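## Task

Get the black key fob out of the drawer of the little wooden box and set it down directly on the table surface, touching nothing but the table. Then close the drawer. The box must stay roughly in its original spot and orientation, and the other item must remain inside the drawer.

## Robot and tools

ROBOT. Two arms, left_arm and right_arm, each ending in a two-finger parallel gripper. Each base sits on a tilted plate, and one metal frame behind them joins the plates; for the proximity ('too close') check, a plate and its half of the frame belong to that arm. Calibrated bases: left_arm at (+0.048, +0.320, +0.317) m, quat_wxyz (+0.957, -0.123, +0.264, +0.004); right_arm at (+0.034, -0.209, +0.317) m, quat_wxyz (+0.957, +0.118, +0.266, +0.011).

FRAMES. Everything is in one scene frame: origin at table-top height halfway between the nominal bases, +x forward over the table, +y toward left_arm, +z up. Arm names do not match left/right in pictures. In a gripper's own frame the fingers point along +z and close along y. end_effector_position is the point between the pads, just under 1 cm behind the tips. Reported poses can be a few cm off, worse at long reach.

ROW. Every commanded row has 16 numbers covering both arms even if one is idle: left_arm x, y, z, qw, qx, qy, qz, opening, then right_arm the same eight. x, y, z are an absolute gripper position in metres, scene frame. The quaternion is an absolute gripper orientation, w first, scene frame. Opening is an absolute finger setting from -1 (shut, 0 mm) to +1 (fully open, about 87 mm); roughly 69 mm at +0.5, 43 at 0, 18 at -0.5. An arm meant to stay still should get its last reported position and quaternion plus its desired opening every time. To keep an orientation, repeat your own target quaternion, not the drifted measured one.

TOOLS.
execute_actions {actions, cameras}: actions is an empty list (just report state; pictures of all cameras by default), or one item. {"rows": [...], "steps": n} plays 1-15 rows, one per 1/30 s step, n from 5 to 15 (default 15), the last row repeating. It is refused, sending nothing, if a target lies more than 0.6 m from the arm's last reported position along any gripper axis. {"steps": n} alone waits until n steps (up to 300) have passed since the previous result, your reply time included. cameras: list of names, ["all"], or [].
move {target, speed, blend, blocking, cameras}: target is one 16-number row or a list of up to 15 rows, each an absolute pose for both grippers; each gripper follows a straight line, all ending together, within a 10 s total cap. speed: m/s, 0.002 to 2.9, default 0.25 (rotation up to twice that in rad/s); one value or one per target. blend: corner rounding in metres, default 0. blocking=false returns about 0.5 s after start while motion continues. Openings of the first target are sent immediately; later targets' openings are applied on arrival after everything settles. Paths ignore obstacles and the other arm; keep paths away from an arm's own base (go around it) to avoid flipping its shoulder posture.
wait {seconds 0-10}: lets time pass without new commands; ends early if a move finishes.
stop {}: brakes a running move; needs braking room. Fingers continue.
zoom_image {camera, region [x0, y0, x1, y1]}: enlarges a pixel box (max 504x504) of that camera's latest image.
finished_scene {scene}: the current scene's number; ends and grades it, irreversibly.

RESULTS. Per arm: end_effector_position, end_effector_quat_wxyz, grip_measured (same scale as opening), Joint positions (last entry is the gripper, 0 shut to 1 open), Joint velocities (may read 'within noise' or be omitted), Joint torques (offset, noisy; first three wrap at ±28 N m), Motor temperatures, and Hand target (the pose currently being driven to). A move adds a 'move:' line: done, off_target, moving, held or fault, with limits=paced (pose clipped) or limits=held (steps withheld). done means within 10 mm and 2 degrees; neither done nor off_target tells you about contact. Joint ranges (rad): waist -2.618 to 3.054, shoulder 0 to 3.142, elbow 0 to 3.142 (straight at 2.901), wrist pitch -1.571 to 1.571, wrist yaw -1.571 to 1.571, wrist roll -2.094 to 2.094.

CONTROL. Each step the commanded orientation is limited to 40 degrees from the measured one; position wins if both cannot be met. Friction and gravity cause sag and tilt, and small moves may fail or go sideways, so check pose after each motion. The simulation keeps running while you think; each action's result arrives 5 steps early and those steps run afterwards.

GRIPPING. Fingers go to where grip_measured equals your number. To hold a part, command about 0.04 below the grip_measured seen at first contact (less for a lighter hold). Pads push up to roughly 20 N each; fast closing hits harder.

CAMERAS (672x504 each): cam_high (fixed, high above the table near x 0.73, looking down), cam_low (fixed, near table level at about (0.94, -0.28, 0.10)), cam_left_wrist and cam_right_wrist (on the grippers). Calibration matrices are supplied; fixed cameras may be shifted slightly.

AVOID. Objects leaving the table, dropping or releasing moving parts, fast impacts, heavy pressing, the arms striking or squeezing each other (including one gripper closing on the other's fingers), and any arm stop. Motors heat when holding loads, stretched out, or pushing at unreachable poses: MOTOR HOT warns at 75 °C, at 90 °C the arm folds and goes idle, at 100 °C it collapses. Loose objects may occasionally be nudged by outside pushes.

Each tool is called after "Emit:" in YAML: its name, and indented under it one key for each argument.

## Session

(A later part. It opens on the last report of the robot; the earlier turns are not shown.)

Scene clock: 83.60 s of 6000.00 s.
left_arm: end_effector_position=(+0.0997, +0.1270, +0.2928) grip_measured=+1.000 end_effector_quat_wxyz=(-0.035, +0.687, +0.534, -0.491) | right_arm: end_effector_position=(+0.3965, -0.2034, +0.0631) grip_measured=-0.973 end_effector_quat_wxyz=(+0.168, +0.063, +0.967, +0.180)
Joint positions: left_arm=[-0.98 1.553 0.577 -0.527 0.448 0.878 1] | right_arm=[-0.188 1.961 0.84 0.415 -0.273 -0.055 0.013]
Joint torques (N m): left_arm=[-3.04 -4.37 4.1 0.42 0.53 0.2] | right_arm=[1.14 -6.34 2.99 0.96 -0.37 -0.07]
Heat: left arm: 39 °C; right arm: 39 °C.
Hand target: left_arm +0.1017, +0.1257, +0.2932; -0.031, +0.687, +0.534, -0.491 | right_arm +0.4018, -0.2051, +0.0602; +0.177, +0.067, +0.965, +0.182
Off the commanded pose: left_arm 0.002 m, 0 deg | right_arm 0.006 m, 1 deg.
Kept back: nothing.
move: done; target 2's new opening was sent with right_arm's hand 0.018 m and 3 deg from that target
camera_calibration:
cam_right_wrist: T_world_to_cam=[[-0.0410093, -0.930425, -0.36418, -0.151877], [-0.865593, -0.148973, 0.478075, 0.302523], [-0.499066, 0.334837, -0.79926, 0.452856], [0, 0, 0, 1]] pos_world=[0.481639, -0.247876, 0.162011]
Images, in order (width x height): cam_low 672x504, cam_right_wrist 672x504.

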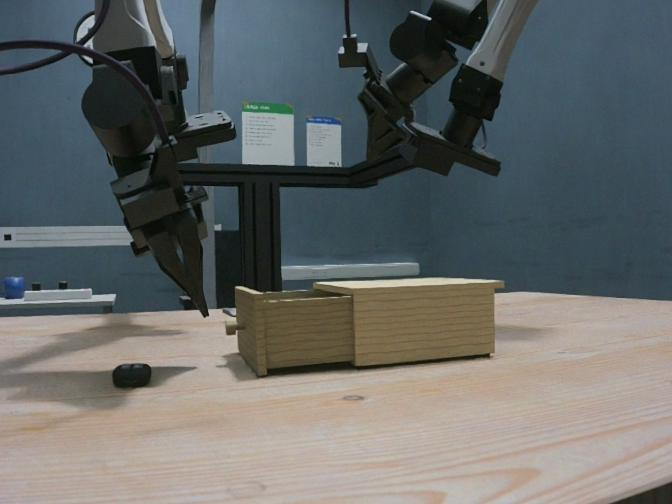

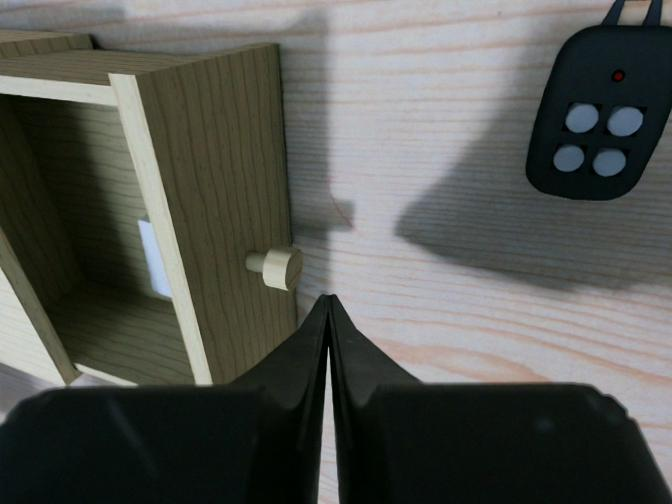

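Emit:
move:
  target:
    - [0.1017, 0.1257, 0.2933, -0.031, 0.687, 0.534, -0.491, 1, 0.408, -0.205, 0.086, 0.1769, 0.0669, 0.9650, 0.1819, -1]
    - [0.1017, 0.1257, 0.2933, -0.031, 0.687, 0.534, -0.491, 1, 0.408, -0.175, 0.082, 0.1769, 0.0669, 0.9650, 0.1819, -1]
  speed: 0.08
  cameras: ["cam_low", "cam_right_wrist", "cam_high"]

Scene clock: 86.13 s of 6000.00 s.
left_arm: end_effector_position=(+0.0997, +0.1270, +0.2928) grip_measured=+1.000 end_effector_quat_wxyz=(-0.035, +0.687, +0.534, -0.491) | right_arm: end_effector_position=(+0.4000, -0.1744, +0.0777) grip_measured=-0.973 end_effector_quat_wxyz=(+0.162, +0.065, +0.967, +0.187)
Joint positions: left_arm=[-0.98 1.553 0.577 -0.527 0.448 0.878 1] | right_arm=[-0.102 1.921 0.829 0.388 -0.219 0.008 0.013]
Joint torques (N m): left_arm=[-3.04 -4.34 4.05 0.44 0.53 0.21] | right_arm=[2.81 -8.73 1.7 0.94 -0.17 -0.15]
Heat: left arm: 39 °C; right arm: 39 °C.
Hand target: left_arm +0.1017, +0.1257, +0.2932; -0.031, +0.687, +0.534, -0.491 | right_arm +0.4078, -0.1750, +0.0820; +0.177, +0.067, +0.965, +0.182
Off the commanded pose: left_arm 0.002 m, 0 deg | right_arm 0.009 m, 2 deg.
Kept back: nothing.
move: done
camera_calibration:
cam_right_wrist: T_world_to_cam=[[-0.0446997, -0.925048, -0.377212, -0.115865], [-0.859692, -0.156711, 0.48618, 0.298454], [-0.508853, 0.346018, -0.788251, 0.46165], [0, 0, 0, 1]] pos_world=[0.486312, -0.220149, 0.175088]
Images, in order (width x height): cam_high 672x504, cam_low 672x504, cam_right_wrist 672x504.

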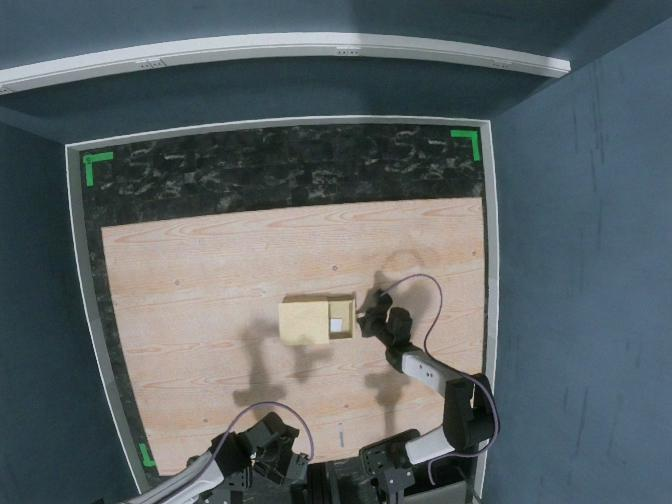

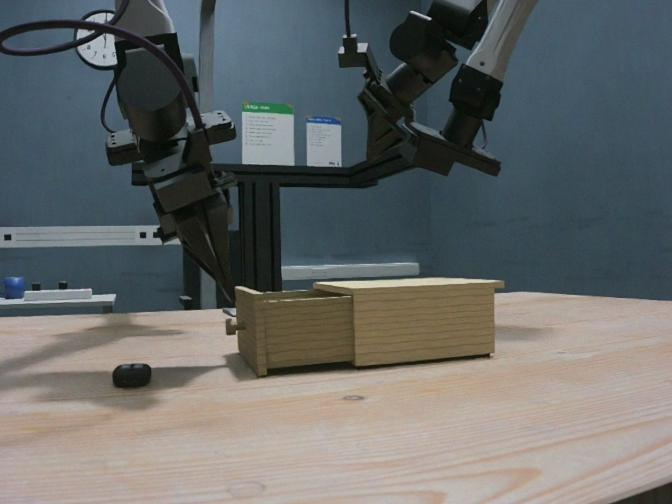

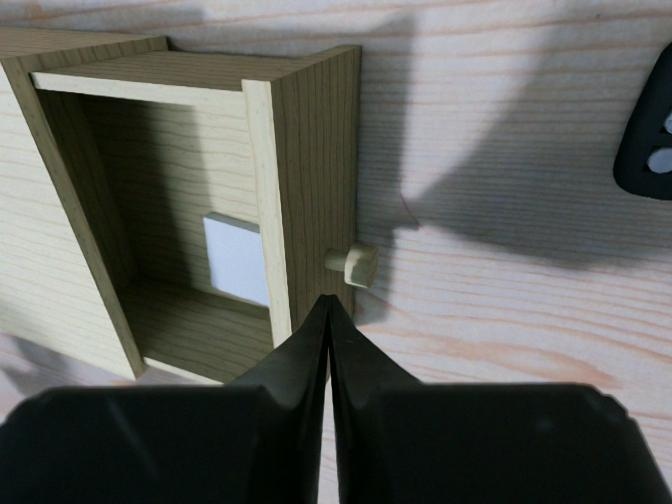

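Emit:
move:
  target: [0.1017, 0.1257, 0.2933, -0.031, 0.687, 0.534, -0.491, 1, 0.413, -0.095, 0.082, 0.1769, 0.0669, 0.9650, 0.1819, -1]
  speed: 0.06
  cameras: ["cam_low", "cam_right_wrist"]

Scene clock: 88.00 s of 6000.00 s.
left_arm: end_effector_position=(+0.0997, +0.1270, +0.2928) grip_measured=+1.000 end_effector_quat_wxyz=(-0.035, +0.687, +0.534, -0.491) | right_arm: end_effector_position=(+0.4077, -0.1220, +0.0793) grip_measured=-0.973 end_effector_quat_wxyz=(+0.171, +0.069, +0.973, +0.142)
Joint positions: left_arm=[-0.98 1.553 0.577 -0.527 0.448 0.878 1] | right_arm=[0.101 1.963 0.843 0.445 0.028 0.128 0.013]
Joint torques (N m): left_arm=[-3.03 -4.38 4.07 0.43 0.53 0.2] | right_arm=[6.68 -5.86 3.75 1.04 -0.71 0.14]
Heat: left arm: 39 °C; right arm: 39 °C.
Hand target: left_arm +0.1017, +0.1257, +0.2932; -0.031, +0.687, +0.534, -0.491 | right_arm +0.4119, -0.0959, +0.0833; +0.176, +0.066, +0.965, +0.182
Off the commanded pose: left_arm 0.002 m, 0 deg | right_arm 0.028 m, 5 deg.
Kept back: nothing.
move: off_target (right_arm)
camera_calibration:
cam_right_wrist: T_world_to_cam=[[-0.0652859, -0.953648, -0.293757, -0.0681585], [-0.866672, -0.0917209, 0.490375, 0.322892], [-0.494589, 0.286605, -0.820512, 0.43814], [0, 0, 0, 1]] pos_world=[0.492091, -0.160956, 0.181139]
Images, in order (width x height): cam_low 672x504, cam_right_wrist 672x504.

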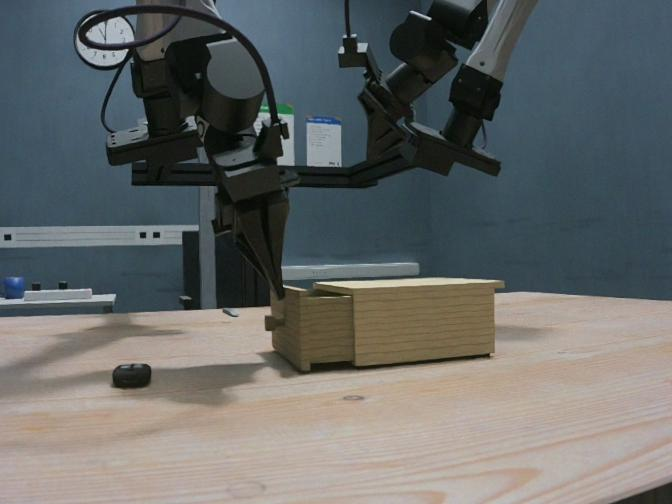

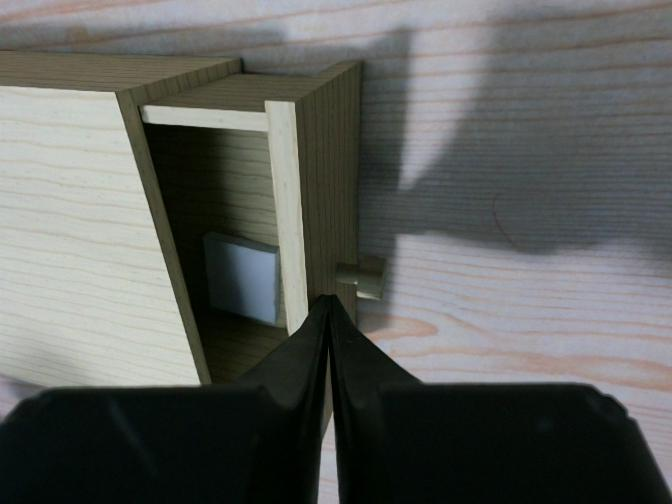

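Emit:
move:
  target: [0.1017, 0.1257, 0.2933, -0.031, 0.687, 0.534, -0.491, 1, 0.411, -0.070, 0.080, 0.1769, 0.0669, 0.9650, 0.1819, -1]
  speed: 0.05
  cameras: ["cam_low", "cam_right_wrist"]

Scene clock: 89.70 s of 6000.00 s.
left_arm: end_effector_position=(+0.0997, +0.1270, +0.2928) grip_measured=+1.000 end_effector_quat_wxyz=(-0.035, +0.687, +0.534, -0.491) | right_arm: end_effector_position=(+0.4051, -0.0983, +0.0765) grip_measured=-0.973 end_effector_quat_wxyz=(+0.169, +0.068, +0.973, +0.139)
Joint positions: left_arm=[-0.98 1.553 0.577 -0.527 0.448 0.878 1] | right_arm=[0.167 2.004 0.859 0.462 0.084 0.169 0.013]
Joint torques (N m): left_arm=[-3.04 -4.33 4.05 0.43 0.53 0.2] | right_arm=[6.93 -5.86 3.93 1.14 -0.66 0.11]
Heat: left arm: 39 °C; right arm: 39 °C.
Hand target: left_arm +0.1017, +0.1257, +0.2932; -0.031, +0.687, +0.534, -0.491 | right_arm +0.4099, -0.0710, +0.0815; +0.176, +0.066, +0.965, +0.181
Off the commanded pose: left_arm 0.002 m, 0 deg | right_arm 0.029 m, 5 deg.
Kept back: nothing.
move: off_target (right_arm)
camera_calibration:
cam_right_wrist: T_world_to_cam=[[-0.0662366, -0.955011, -0.289079, -0.0466631], [-0.864716, -0.0896192, 0.4942, 0.323401], [-0.497874, 0.282706, -0.819877, 0.428667], [0, 0, 0, 1]] pos_world=[0.489981, -0.136768, 0.17814]
Images, in order (width x height): cam_low 672x504, cam_right_wrist 672x504.

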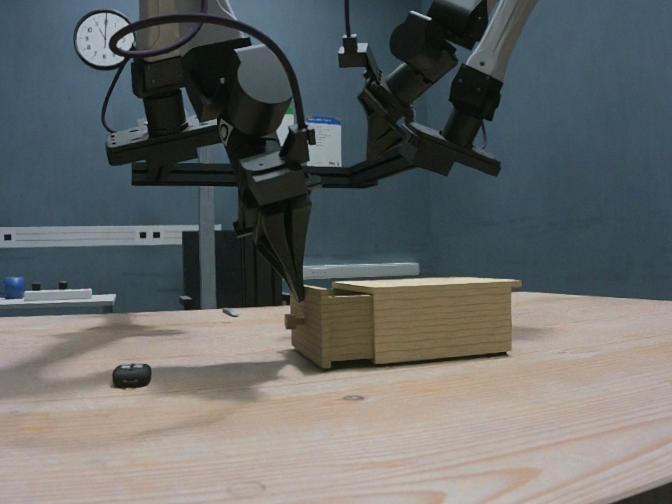

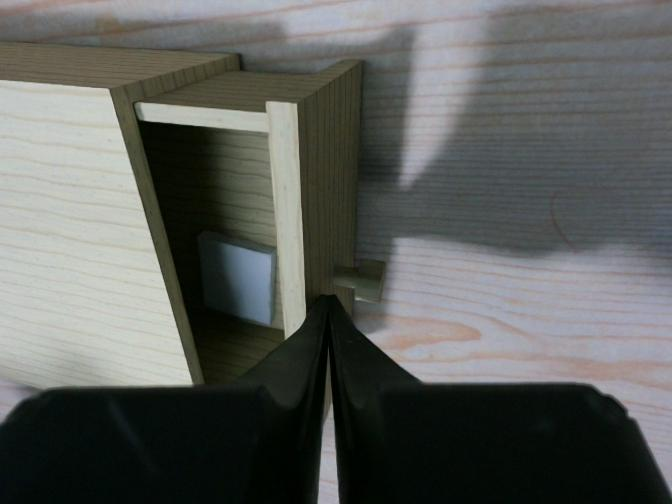

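Emit:
zoom_image:
  camera: "cam_right_wrist"
  region: [60, 30, 400, 400]

Emit:
zoom_image:
  camera: "cam_low"
  region: [270, 260, 540, 390]

Scaled by 1.362 from the camera's 672x504 image, which has a finer 960x720 frame.

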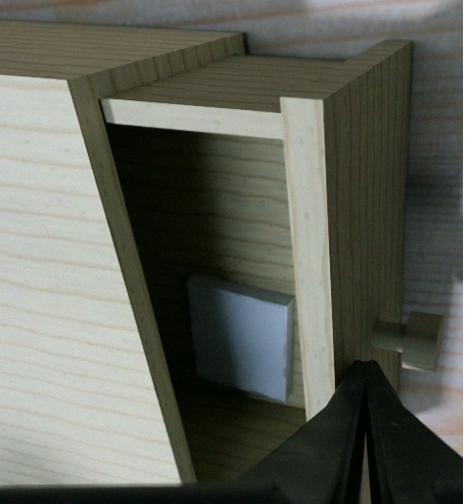

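Scaled by 1.867 from the camera's 672x504 image, which has a finer 960x720 frame.

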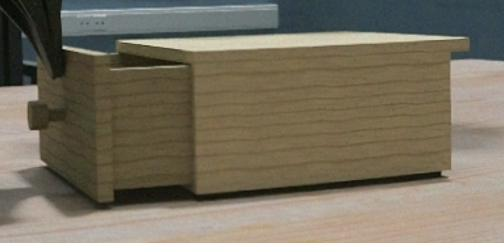

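Emit:
move:
  target:
    - [0.22, 0.20, 0.30, 0.1736, 0, 0.9848, 0, 0, 0.405, -0.165, 0.10, 0.1769, 0.0669, 0.9650, 0.1819, -1]
    - [0.38, 0.21, 0.21, 0.064, 0.6762, -0.7315, 0.0592, 0, 0.405, -0.20, 0.10, -0.0591, 0.7315, 0.6762, 0.0640, 0]
  speed: 0.5
  cameras: ["cam_low", "cam_right_wrist", "cam_left_wrist", "cam_high"]

Scene clock: 99.33 s of 6000.00 s.
left_arm: end_effector_position=(+0.3732, +0.2109, +0.2118) grip_measured=+0.000 end_effector_quat_wxyz=(-0.063, -0.670, +0.737, -0.054) | right_arm: end_effector_position=(+0.3951, -0.1925, +0.0947) grip_measured=+0.000 end_effector_quat_wxyz=(-0.072, +0.725, +0.682, +0.063)
Joint positions: left_arm=[-0.29 1.512 0.856 -0.438 -0.209 -1.663 0.5] | right_arm=[-0.16 1.875 0.985 -0.148 -0.038 1.454 0.5]
Joint torques (N m): left_arm=[-1.66 -5.79 5.39 0.64 0.12 0.07] | right_arm=[0.92 -9.46 4.08 -0.08 0.03 -0.01]
Heat: left arm: 39 °C; right arm: 39 °C.
Hand target: left_arm +0.3800, +0.2102, +0.2101; -0.064, -0.676, +0.731, -0.059 | right_arm +0.4051, -0.1999, +0.1001; -0.059, +0.732, +0.676, +0.064
Off the commanded pose: left_arm 0.007 m, 1 deg | right_arm 0.014 m, 2 deg.
Kept back: nothing.
move: off_target (right_arm); target 2's new opening was sent with right_arm's hand 0.013 m and 2 deg from that target
camera_calibration:
cam_left_wrist: T_world_to_cam=[[0.99479, -0.10052, -0.0170095, -0.348496], [-0.0385493, -0.525339, 0.850019, -0.0301854], [-0.0943794, -0.844935, -0.526477, 0.465773], [0, 0, 0, 1]] pos_world=[0.389476, 0.342659, 0.264949]
cam_right_wrist: T_world_to_cam=[[-0.999089, 0.040547, 0.013275, 0.3995], [0.0311176, 0.479649, 0.876909, 0.0166774], [0.0291886, 0.876523, -0.480474, 0.339124], [0, 0, 0, 1]] pos_world=[0.388719, -0.321448, 0.143012]

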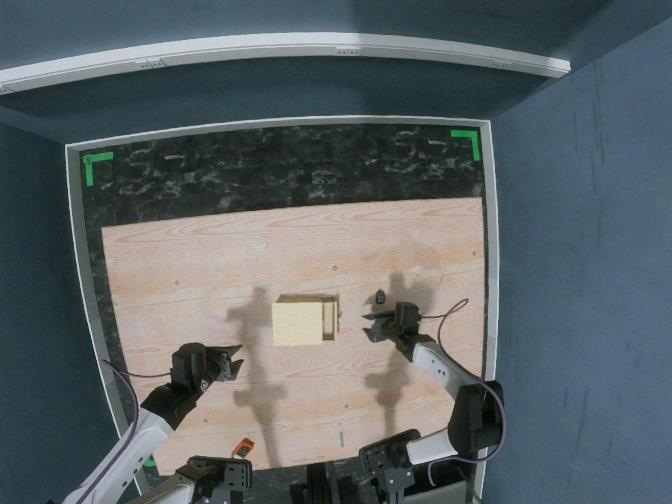

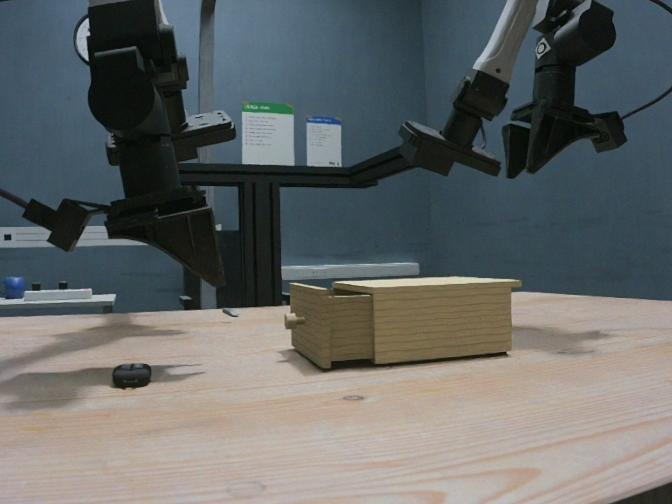

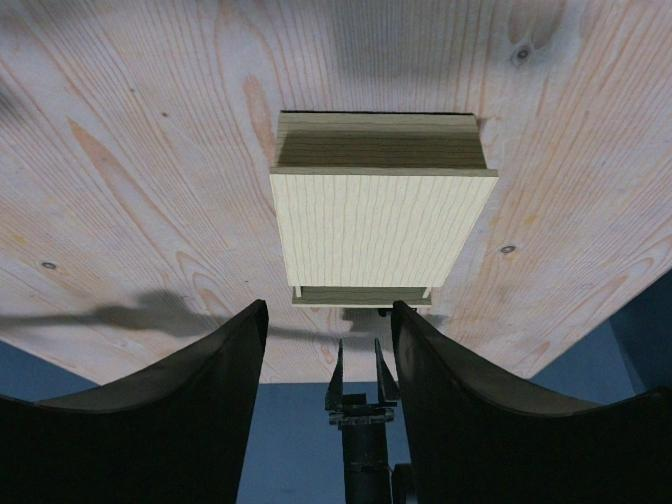

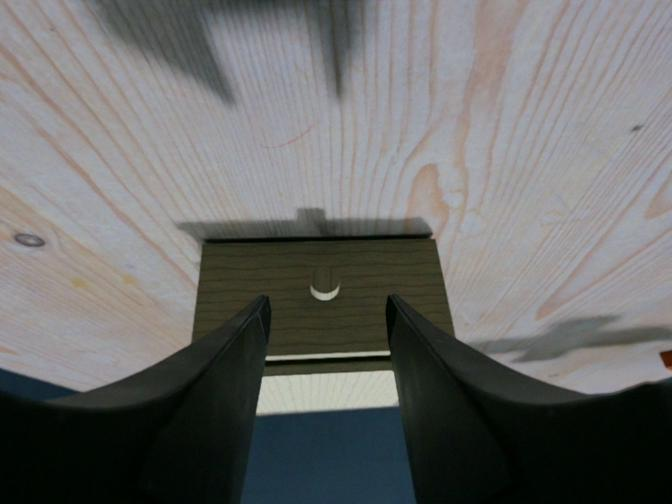

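Emit:
move:
  target:
    - [0.405, 0.185, 0.12, 0.064, 0.6762, -0.7315, 0.0592, 0, 0.409, -0.165, 0.075, -0.0591, 0.7315, 0.6762, 0.0640, 0]
    - [0.404, 0.160, 0.054, 0.064, 0.6762, -0.7315, 0.0592, 0, 0.409, -0.145, 0.048, -0.0591, 0.7315, 0.6762, 0.0640, 0]
  speed: 0.2
  cameras: ["cam_low", "cam_right_wrist", "cam_left_wrist"]

Scene clock: 102.30 s of 6000.00 s.
left_arm: end_effector_position=(+0.4009, +0.1592, +0.0572) grip_measured=+0.000 end_effector_quat_wxyz=(-0.064, -0.675, +0.733, -0.055) | right_arm: end_effector_position=(+0.4056, -0.1466, +0.0527) grip_measured=+0.000 end_effector_quat_wxyz=(-0.067, +0.730, +0.677, +0.066)
Joint positions: left_arm=[-0.25 2.164 1.103 -0.025 -0.189 -1.641 0.5] | right_arm=[-0.049 2.065 1.059 -0.02 0.021 1.561 0.5]
Joint torques (N m): left_arm=[-3.19 -8.36 2.7 0.64 0.12 0.23] | right_arm=[3.36 -6.69 3.28 0.19 0.1 -0.03]
Heat: left arm: 39 °C; right arm: 39 °C.
Hand target: left_arm +0.4040, +0.1600, +0.0541; +0.064, +0.676, -0.732, +0.059 | right_arm +0.4090, -0.1451, +0.0482; -0.059, +0.732, +0.676, +0.064
Off the commanded pose: left_arm 0.005 m, 1 deg | right_arm 0.006 m, 1 deg.
Kept back: nothing.
move: done
camera_calibration:
cam_left_wrist: T_world_to_cam=[[0.996062, -0.0867017, -0.018506, -0.386434], [-0.0298173, -0.524208, 0.851068, 0.0713383], [-0.0834901, -0.847165, -0.524729, 0.339241], [0, 0, 0, 1]] pos_world=[0.415363, 0.291285, 0.110144]
cam_right_wrist: T_world_to_cam=[[-0.998491, 0.0548067, 0.00351591, 0.411019], [0.0295691, 0.482546, 0.875372, 0.0323237], [0.0462797, 0.874154, -0.483438, 0.27129], [0, 0, 0, 1]] pos_world=[0.396887, -0.275274, 0.101412]
Images, in order (width x height): cam_low 672x504, cam_left_wrist 672x504, cam_right_wrist 672x504.

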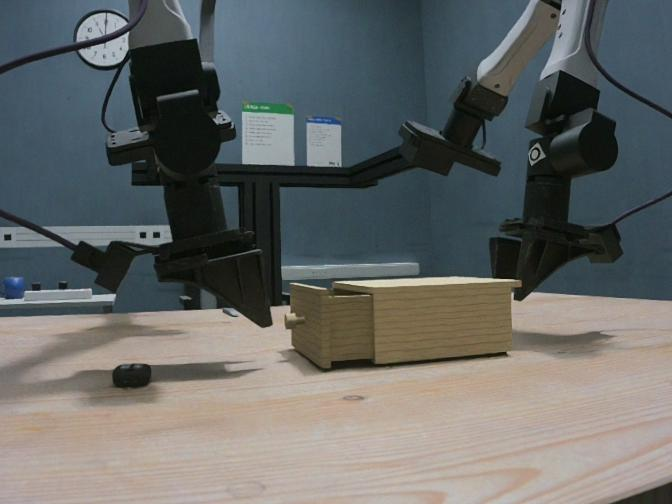

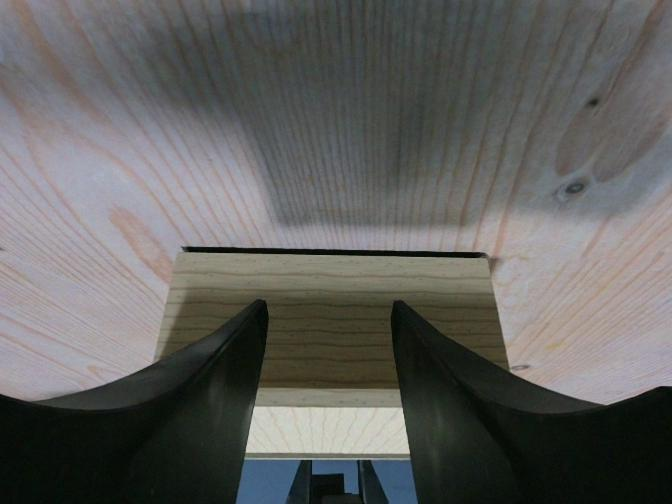

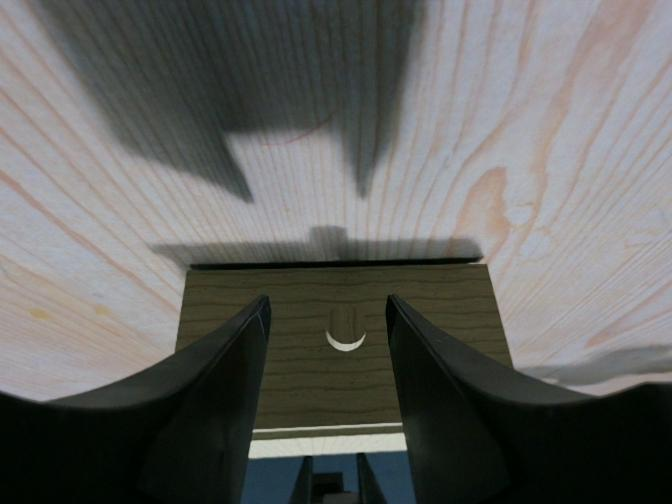

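Emit:
move:
  target:
    - [0.404, 0.142, 0.054, 0.064, 0.6762, -0.7315, 0.0592, 0, 0.409, -0.110, 0.048, -0.0591, 0.7315, 0.6762, 0.0640, 0]
    - [0.404, 0.142, 0.054, 0.064, 0.6762, -0.7315, 0.0592, 0, 0.410, -0.065, 0.048, -0.0591, 0.7315, 0.6762, 0.0640, 0]
  speed: 0.07
  cameras: ["cam_low", "cam_right_wrist", "cam_left_wrist"]

Scene clock: 104.60 s of 6000.00 s.
left_arm: end_effector_position=(+0.4049, +0.1445, +0.0581) grip_measured=+0.000 end_effector_quat_wxyz=(-0.065, -0.675, +0.732, -0.062) | right_arm: end_effector_position=(+0.4093, -0.0889, +0.0465) grip_measured=+0.000 end_effector_quat_wxyz=(-0.038, +0.738, +0.672, +0.041)
Joint positions: left_arm=[-0.281 2.184 1.129 -0.024 -0.194 -1.667 0.5] | right_arm=[0.134 2.139 1.106 -0.004 0.193 1.737 0.5]
Joint torques (N m): left_arm=[-4.55 -7.87 3.03 0.56 -0.03 0.07] | right_arm=[6.79 -6.35 3.7 0.24 -0.5 -0.03]
Heat: left arm: 39 °C; right arm: 39 °C.
Hand target: left_arm +0.4039, +0.1420, +0.0541; +0.064, +0.676, -0.732, +0.059 | right_arm +0.4093, -0.0656, +0.0489; -0.059, +0.731, +0.676, +0.064
Off the commanded pose: left_arm 0.005 m, 0 deg | right_arm 0.024 m, 4 deg.
Kept back: nothing.
move: off_target (right_arm)
camera_calibration:
cam_left_wrist: T_world_to_cam=[[0.996372, -0.0847175, -0.00806201, -0.392672], [-0.0368399, -0.514788, 0.856526, 0.0641967], [-0.076713, -0.853122, -0.516041, 0.325171], [0, 0, 0, 1]] pos_world=[0.418557, 0.277192, 0.10965]
cam_right_wrist: T_world_to_cam=[[-0.997322, 0.0730779, -0.00299515, 0.413], [0.0376332, 0.547847, 0.835732, 0.0141165], [0.0627144, 0.833381, -0.54913, 0.210416], [0, 0, 0, 1]] pos_world=[0.398167, -0.213271, 0.104985]
Images, in order (width x height): cam_low 672x504, cam_left_wrist 672x504, cam_right_wrist 672x504.

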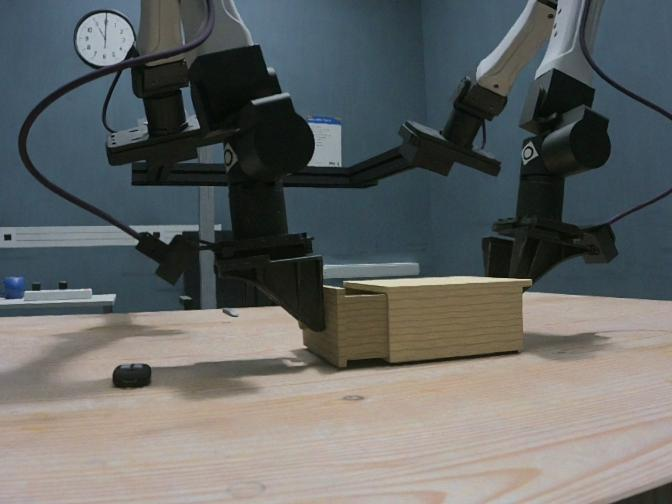

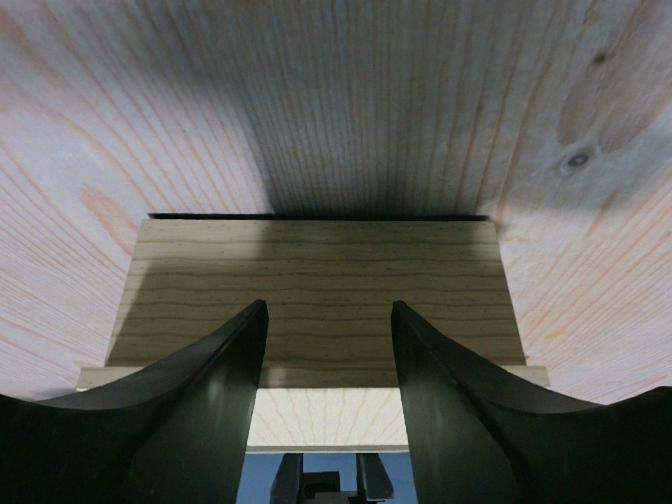

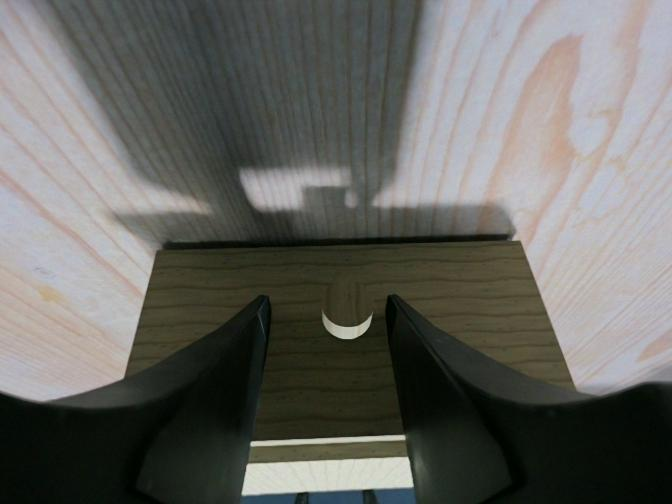

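Emit:
zoom_image:
  camera: "cam_right_wrist"
  region: [100, 220, 600, 504]

Emit:
zoom_image:
  camera: "cam_low"
  region: [280, 255, 560, 385]

Scaled by 1.008 from the camera's 672x504 image, which has a finer 960x720 frame.

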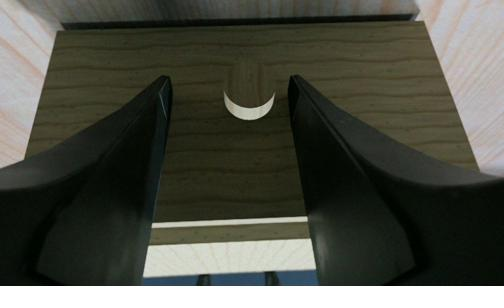

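Scaled by 1.800 from the camera's 672x504 image, which has a finer 960x720 frame.

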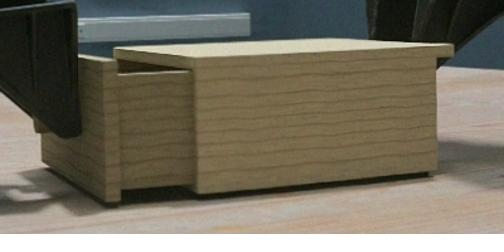

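Emit:
move:
  target: [0.404, 0.115, 0.054, 0.064, 0.6762, -0.7315, 0.0592, 0, 0.410, -0.052, 0.048, -0.0591, 0.7315, 0.6762, 0.0640, 0]
  speed: 0.05
  cameras: ["cam_low", "cam_right_wrist", "cam_left_wrist"]

Scene clock: 109.57 s of 6000.00 s.
left_arm: end_effector_position=(+0.4076, +0.1432, +0.0509) grip_measured=+0.000 end_effector_quat_wxyz=(-0.036, -0.680, +0.732, -0.034) | right_arm: end_effector_position=(+0.4094, -0.0880, +0.0442) grip_measured=+0.000 end_effector_quat_wxyz=(-0.025, +0.740, +0.672, +0.028)
Joint positions: left_arm=[-0.313 2.216 1.17 -0.052 -0.289 -1.706 0.5] | right_arm=[0.152 2.149 1.116 -0.012 0.238 1.756 0.5]
Joint torques (N m): left_arm=[-7.51 -7.57 3.43 0.63 0.54 -0.09] | right_arm=[8.21 -6.2 4.11 0.24 -0.71 0.07]
Heat: left arm: 40 °C; right arm: 39 °C.
Hand target: left_arm +0.4032, +0.1161, +0.0551; +0.064, +0.676, -0.732, +0.058 | right_arm +0.4087, -0.0535, +0.0498; -0.059, +0.731, +0.677, +0.063
Off the commanded pose: left_arm 0.029 m, 4 deg | right_arm 0.036 m, 6 deg.
Kept back: nothing.
move: off_target (left_arm, right_arm)
camera_calibration:
cam_left_wrist: T_world_to_cam=[[0.996903, -0.0777719, -0.0116299, -0.396521], [-0.0359686, -0.582488, 0.812043, 0.0814553], [-0.0699285, -0.80911, -0.583481, 0.314991], [0, 0, 0, 1]] pos_world=[0.42025, 0.271471, 0.113035]
cam_right_wrist: T_world_to_cam=[[-0.997133, 0.0755368, -0.00454133, 0.413293], [0.0400272, 0.577411, 0.815472, 0.0180259], [0.0642203, 0.812952, -0.578779, 0.207254], [0, 0, 0, 1]] pos_world=[0.398077, -0.210115, 0.107132]
Images, in order (width x height): cam_low 672x504, cam_left_wrist 672x504, cam_right_wrist 672x504.

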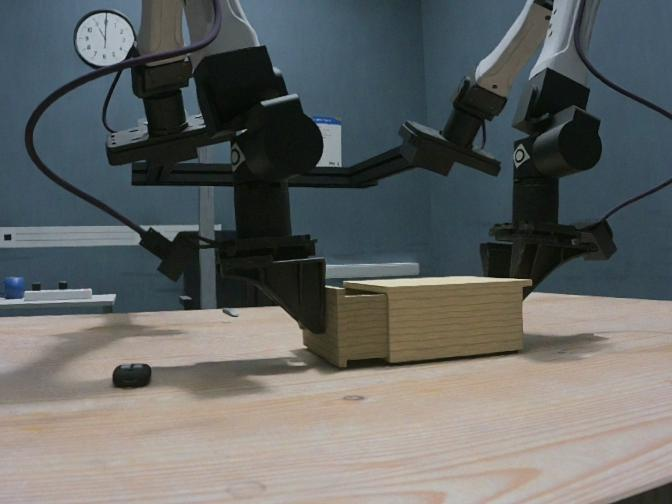

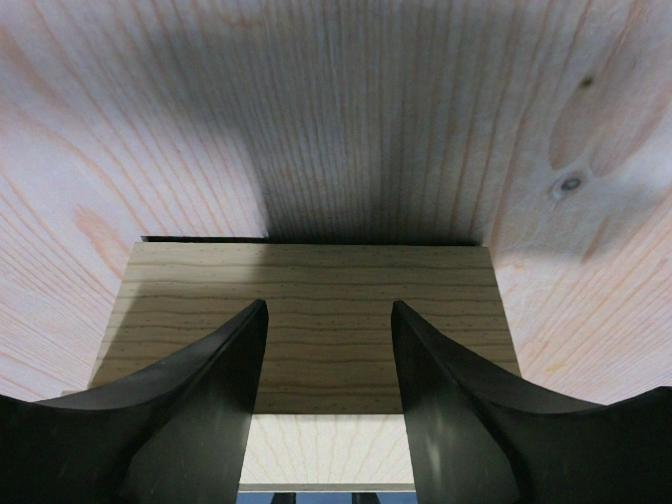

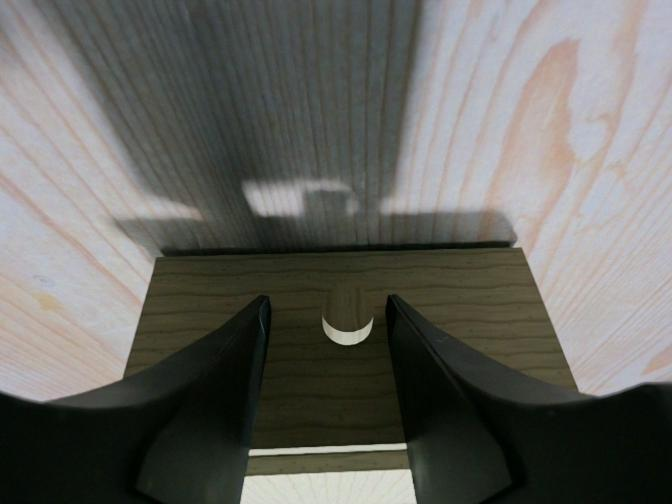

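Emit:
move:
  target:
    - [0.404, 0.115, 0.054, 0.064, 0.6762, -0.7315, 0.0592, 0, 0.409, -0.125, 0.055, -0.0591, 0.7315, 0.6762, 0.0640, 0]
    - [0.404, 0.100, 0.054, 0.064, 0.6762, -0.7315, 0.0592, 0, 0.409, -0.125, 0.150, -0.0591, 0.7315, 0.6762, 0.0640, 0]
    - [0.404, 0.082, 0.054, 0.064, 0.6762, -0.7315, 0.0592, 0, 0.409, -0.055, 0.145, -0.0591, 0.7315, 0.6762, 0.0640, 0]
  speed: 0.15
  cameras: ["cam_low", "cam_right_wrist", "cam_left_wrist"]

Scene clock: 114.67 s of 6000.00 s.
left_arm: end_effector_position=(+0.4068, +0.0953, +0.0532) grip_measured=+0.000 end_effector_quat_wxyz=(-0.049, -0.678, +0.732, -0.050) | right_arm: end_effector_position=(+0.4072, -0.0558, +0.1484) grip_measured=+0.000 end_effector_quat_wxyz=(-0.064, +0.729, +0.677, +0.071)
Joint positions: left_arm=[-0.406 2.286 1.249 -0.071 -0.291 -1.785 0.5] | right_arm=[0.276 1.831 1.014 -0.226 0.187 1.838 0.5]
Joint torques (N m): left_arm=[-6.48 -8.24 3.7 0.53 0.26 0.02] | right_arm=[4.41 -6.11 5.38 0.11 0.1 -0.05]
Heat: left arm: 41 °C; right arm: 39 °C.
Hand target: left_arm +0.4038, +0.0823, +0.0543; +0.064, +0.676, -0.732, +0.059 | right_arm +0.4090, -0.0550, +0.1451; -0.059, +0.732, +0.676, +0.064
Off the commanded pose: left_arm 0.014 m, 2 deg | right_arm 0.004 m, 1 deg.
Kept back: nothing.
move: off_target (left_arm)
camera_calibration:
cam_left_wrist: T_world_to_cam=[[0.996773, -0.0801194, -0.00499199, -0.399542], [-0.0398561, -0.547915, 0.835584, 0.0486284], [-0.0696817, -0.832688, -0.54934, 0.277837], [0, 0, 0, 1]] pos_world=[0.419551, 0.225985, 0.11]
cam_right_wrist: T_world_to_cam=[[-0.998493, 0.0542011, -0.00854936, 0.409085], [0.0185502, 0.48007, 0.877034, -0.0912796], [0.0516405, 0.875554, -0.480352, 0.235644], [0, 0, 0, 1]] pos_world=[0.397993, -0.184671, 0.196745]
Images, in order (width x height): cam_low 672x504, cam_left_wrist 672x504, cam_right_wrist 672x504.

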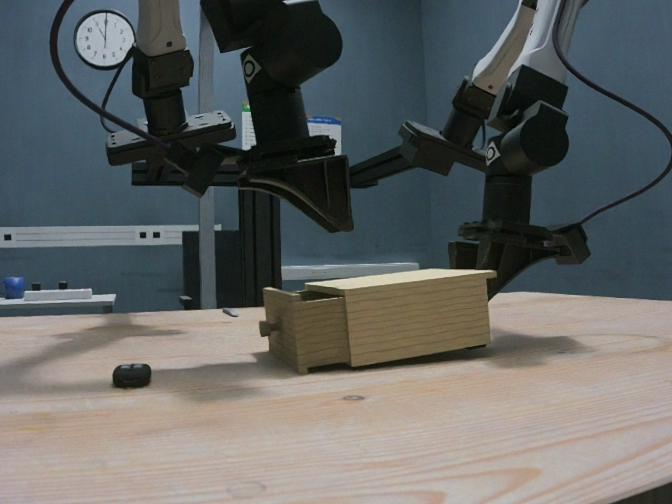

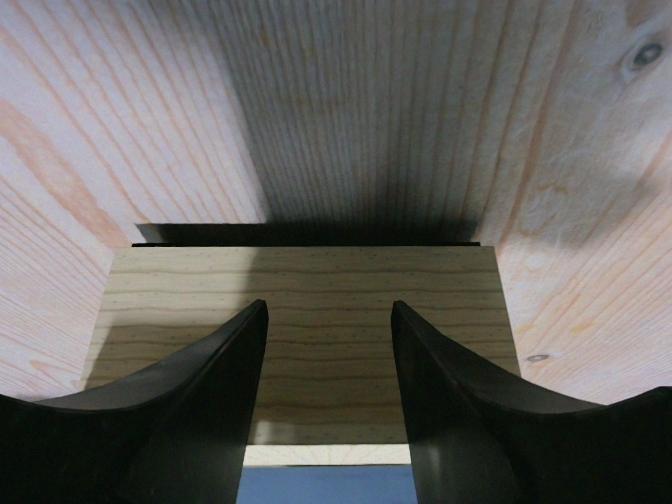

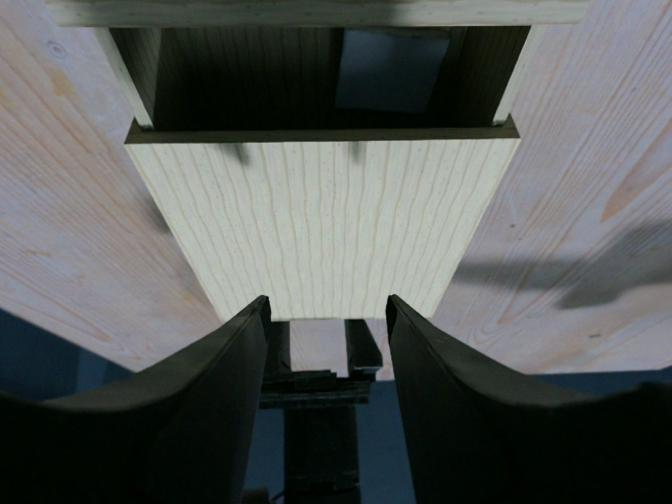

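Emit:
move:
  target:
    - [0.404, 0.086, 0.036, 0.064, 0.6762, -0.7315, 0.0592, 0, 0.409, -0.055, 0.145, -0.0591, 0.7315, 0.6762, 0.0640, 0]
  speed: 0.03
  cameras: ["cam_low", "cam_right_wrist", "cam_left_wrist"]

Emit:
zoom_image:
  camera: "cam_right_wrist"
  region: [80, 0, 560, 200]

Emit:
zoom_image:
  camera: "cam_low"
  region: [240, 240, 540, 390]

Scene clock: 116.10 s of 6000.00 s.
left_arm: end_effector_position=(+0.4037, +0.0957, +0.0388) grip_measured=+0.000 end_effector_quat_wxyz=(-0.050, -0.678, +0.732, -0.044) | right_arm: end_effector_position=(+0.4074, -0.0561, +0.1483) grip_measured=+0.000 end_effector_quat_wxyz=(-0.063, +0.730, +0.677, +0.071)
Joint positions: left_arm=[-0.394 2.333 1.274 -0.059 -0.291 -1.778 0.5] | right_arm=[0.276 1.831 1.014 -0.226 0.188 1.841 0.5]
Joint torques (N m): left_arm=[-5.08 -8.02 3.38 0.75 0.4 0.21] | right_arm=[4.46 -6.12 5.45 0.09 0.15 -0.05]
Heat: left arm: 41 °C; right arm: 39 °C.
Hand target: left_arm +0.4039, +0.0863, +0.0364; +0.064, +0.676, -0.732, +0.059 | right_arm +0.4090, -0.0550, +0.1451; -0.059, +0.732, +0.676, +0.064
Off the commanded pose: left_arm 0.010 m, 2 deg | right_arm 0.004 m, 1 deg.
Kept back: nothing.
move: done
camera_calibration:
cam_left_wrist: T_world_to_cam=[[0.996547, -0.0815399, -0.0156311, -0.395889], [-0.0323394, -0.554631, 0.831468, 0.0585451], [-0.0764673, -0.828092, -0.555353, 0.272541], [0, 0, 0, 1]] pos_world=[0.417256, 0.225879, 0.0964901]
cam_right_wrist: T_world_to_cam=[[-0.998365, 0.0565238, -0.00854983, 0.409379], [0.0197477, 0.481349, 0.876306, -0.0914063], [0.0536476, 0.874704, -0.481678, 0.23509], [0, 0, 0, 1]] pos_world=[0.397903, -0.184776, 0.196838]
Images, in order (width x height): cam_low 672x504, cam_left_wrist 672x504, cam_right_wrist 672x504.

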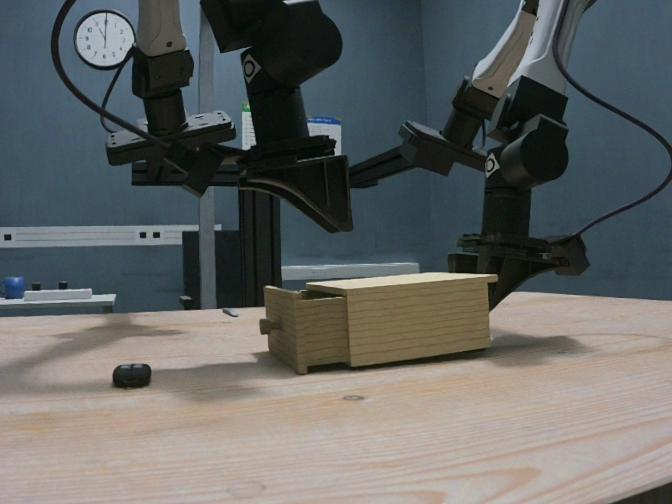

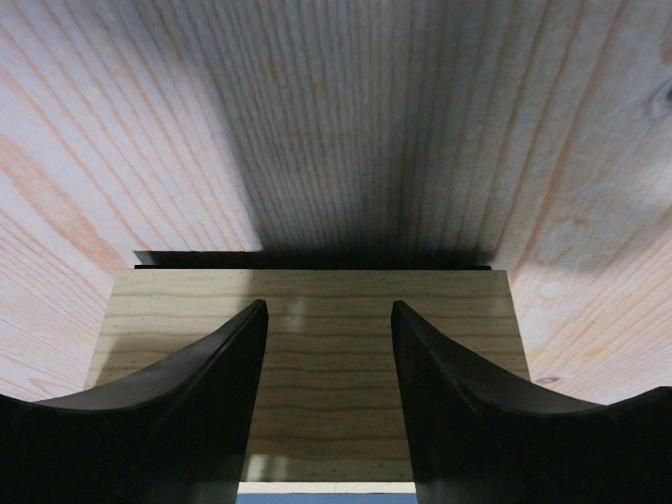

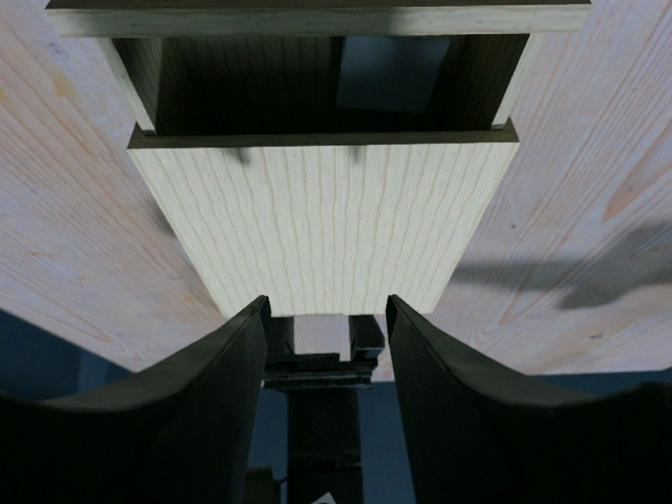

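Scaled by 1.050 from the camera's 672x504 image, which has a finer 960x720 frame.

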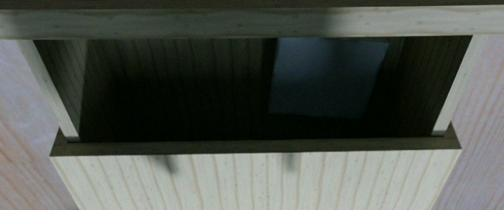

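Scaled by 1.680 from the camera's 672x504 image, which has a finer 960x720 frame.

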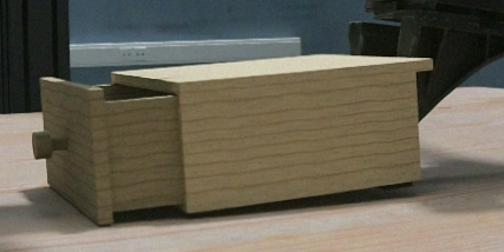

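Emit:
move:
  target:
    - [0.404, 0.092, 0.020, 0.064, 0.6762, -0.7315, 0.0592, 0, 0.409, -0.075, 0.110, -0.0591, 0.7315, 0.6762, 0.0640, 0]
    - [0.404, 0.125, 0.022, 0.064, 0.6762, -0.7315, 0.0592, 0, 0.409, -0.075, 0.098, -0.0591, 0.7315, 0.6762, 0.0640, 0]
  speed: 0.05
  cameras: ["cam_low", "cam_right_wrist", "cam_left_wrist"]

Emit:
zoom_image:
  camera: "cam_right_wrist"
  region: [80, 40, 560, 300]

Emit:
zoom_image:
  camera: "cam_low"
  region: [240, 240, 540, 390]

Scene clock: 119.83 s of 6000.00 s.
left_arm: end_effector_position=(+0.3902, +0.1215, +0.0143) grip_measured=+0.000 end_effector_quat_wxyz=(-0.071, -0.672, +0.736, -0.044) | right_arm: end_effector_position=(+0.4039, -0.0728, +0.1035) grip_measured=+0.000 end_effector_quat_wxyz=(-0.063, +0.731, +0.677, +0.061)
Joint positions: left_arm=[-0.305 2.369 1.237 0.01 -0.216 -1.69 0.5] | right_arm=[0.194 1.955 1.024 -0.113 0.158 1.772 0.5]
Joint torques (N m): left_arm=[-3.71 -11.85 1.33 0.59 0.12 0.25] | right_arm=[2.7 -6.31 4.44 0.28 -0.06 -0.25]
Motor temperatures (°C): left_arm=[28 42 38 29 25 27 23] | right_arm=[27 39 31 30 28 29 28]
Heat: left arm: 42 °C; right arm: 39 °C.
Hand target: left_arm +0.4039, +0.1249, +0.0219; -0.064, -0.676, +0.732, -0.059 | right_arm +0.4088, -0.0751, +0.0982; -0.059, +0.732, +0.676, +0.064
Off the commanded pose: left_arm 0.016 m, 2 deg | right_arm 0.008 m, 1 deg.
Kept back: nothing.
move: off_target (left_arm)
camera_calibration:
cam_left_wrist: T_world_to_cam=[[0.994373, -0.0969055, -0.0427878, -0.377569], [-0.0151644, -0.529979, 0.847875, 0.0828856], [-0.10484, -0.842456, -0.528466, 0.291676], [0, 0, 0, 1]] pos_world=[0.407281, 0.253064, 0.0677091]
cam_right_wrist: T_world_to_cam=[[-0.998487, 0.0548839, 0.00351685, 0.405173], [0.0301697, 0.493157, 0.869417, -0.0466256], [0.0459826, 0.868207, -0.494067, 0.232248], [0, 0, 0, 1]] pos_world=[0.395287, -0.200883, 0.153858]
Images, in order (width x height): cam_low 672x504, cam_left_wrist 672x504, cam_right_wrist 672x504.

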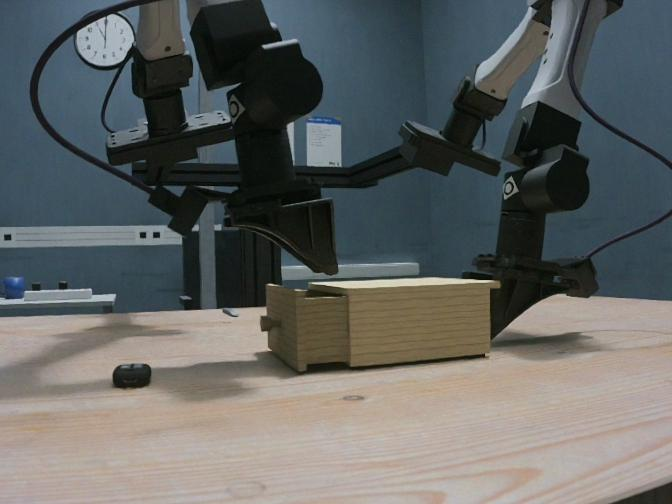

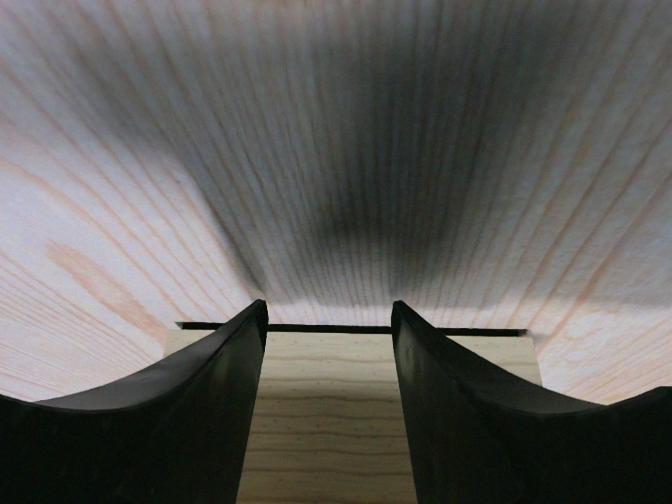

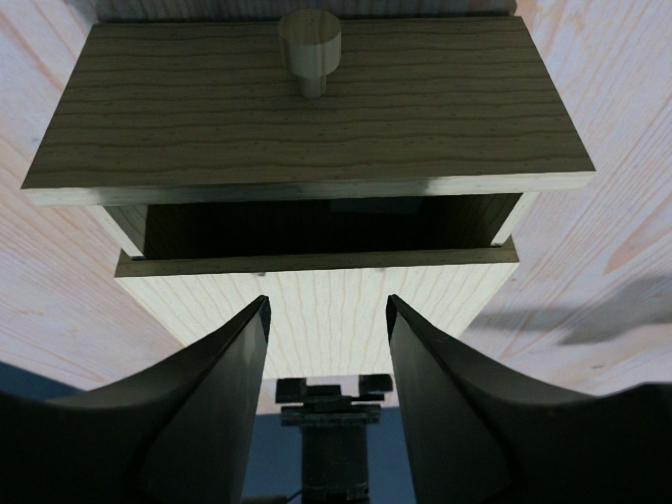

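Scaled by 1.050 from the camera's 672x504 image, which has a finer 960x720 frame.

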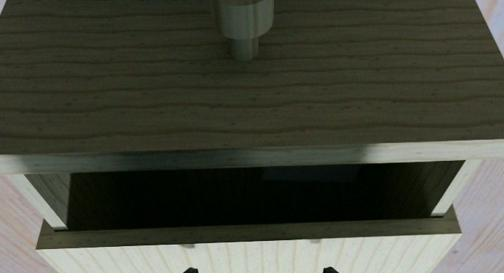

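Scaled by 1.680 from the camera's 672x504 image, which has a finer 960x720 frame.

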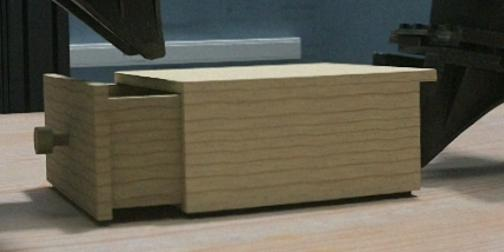

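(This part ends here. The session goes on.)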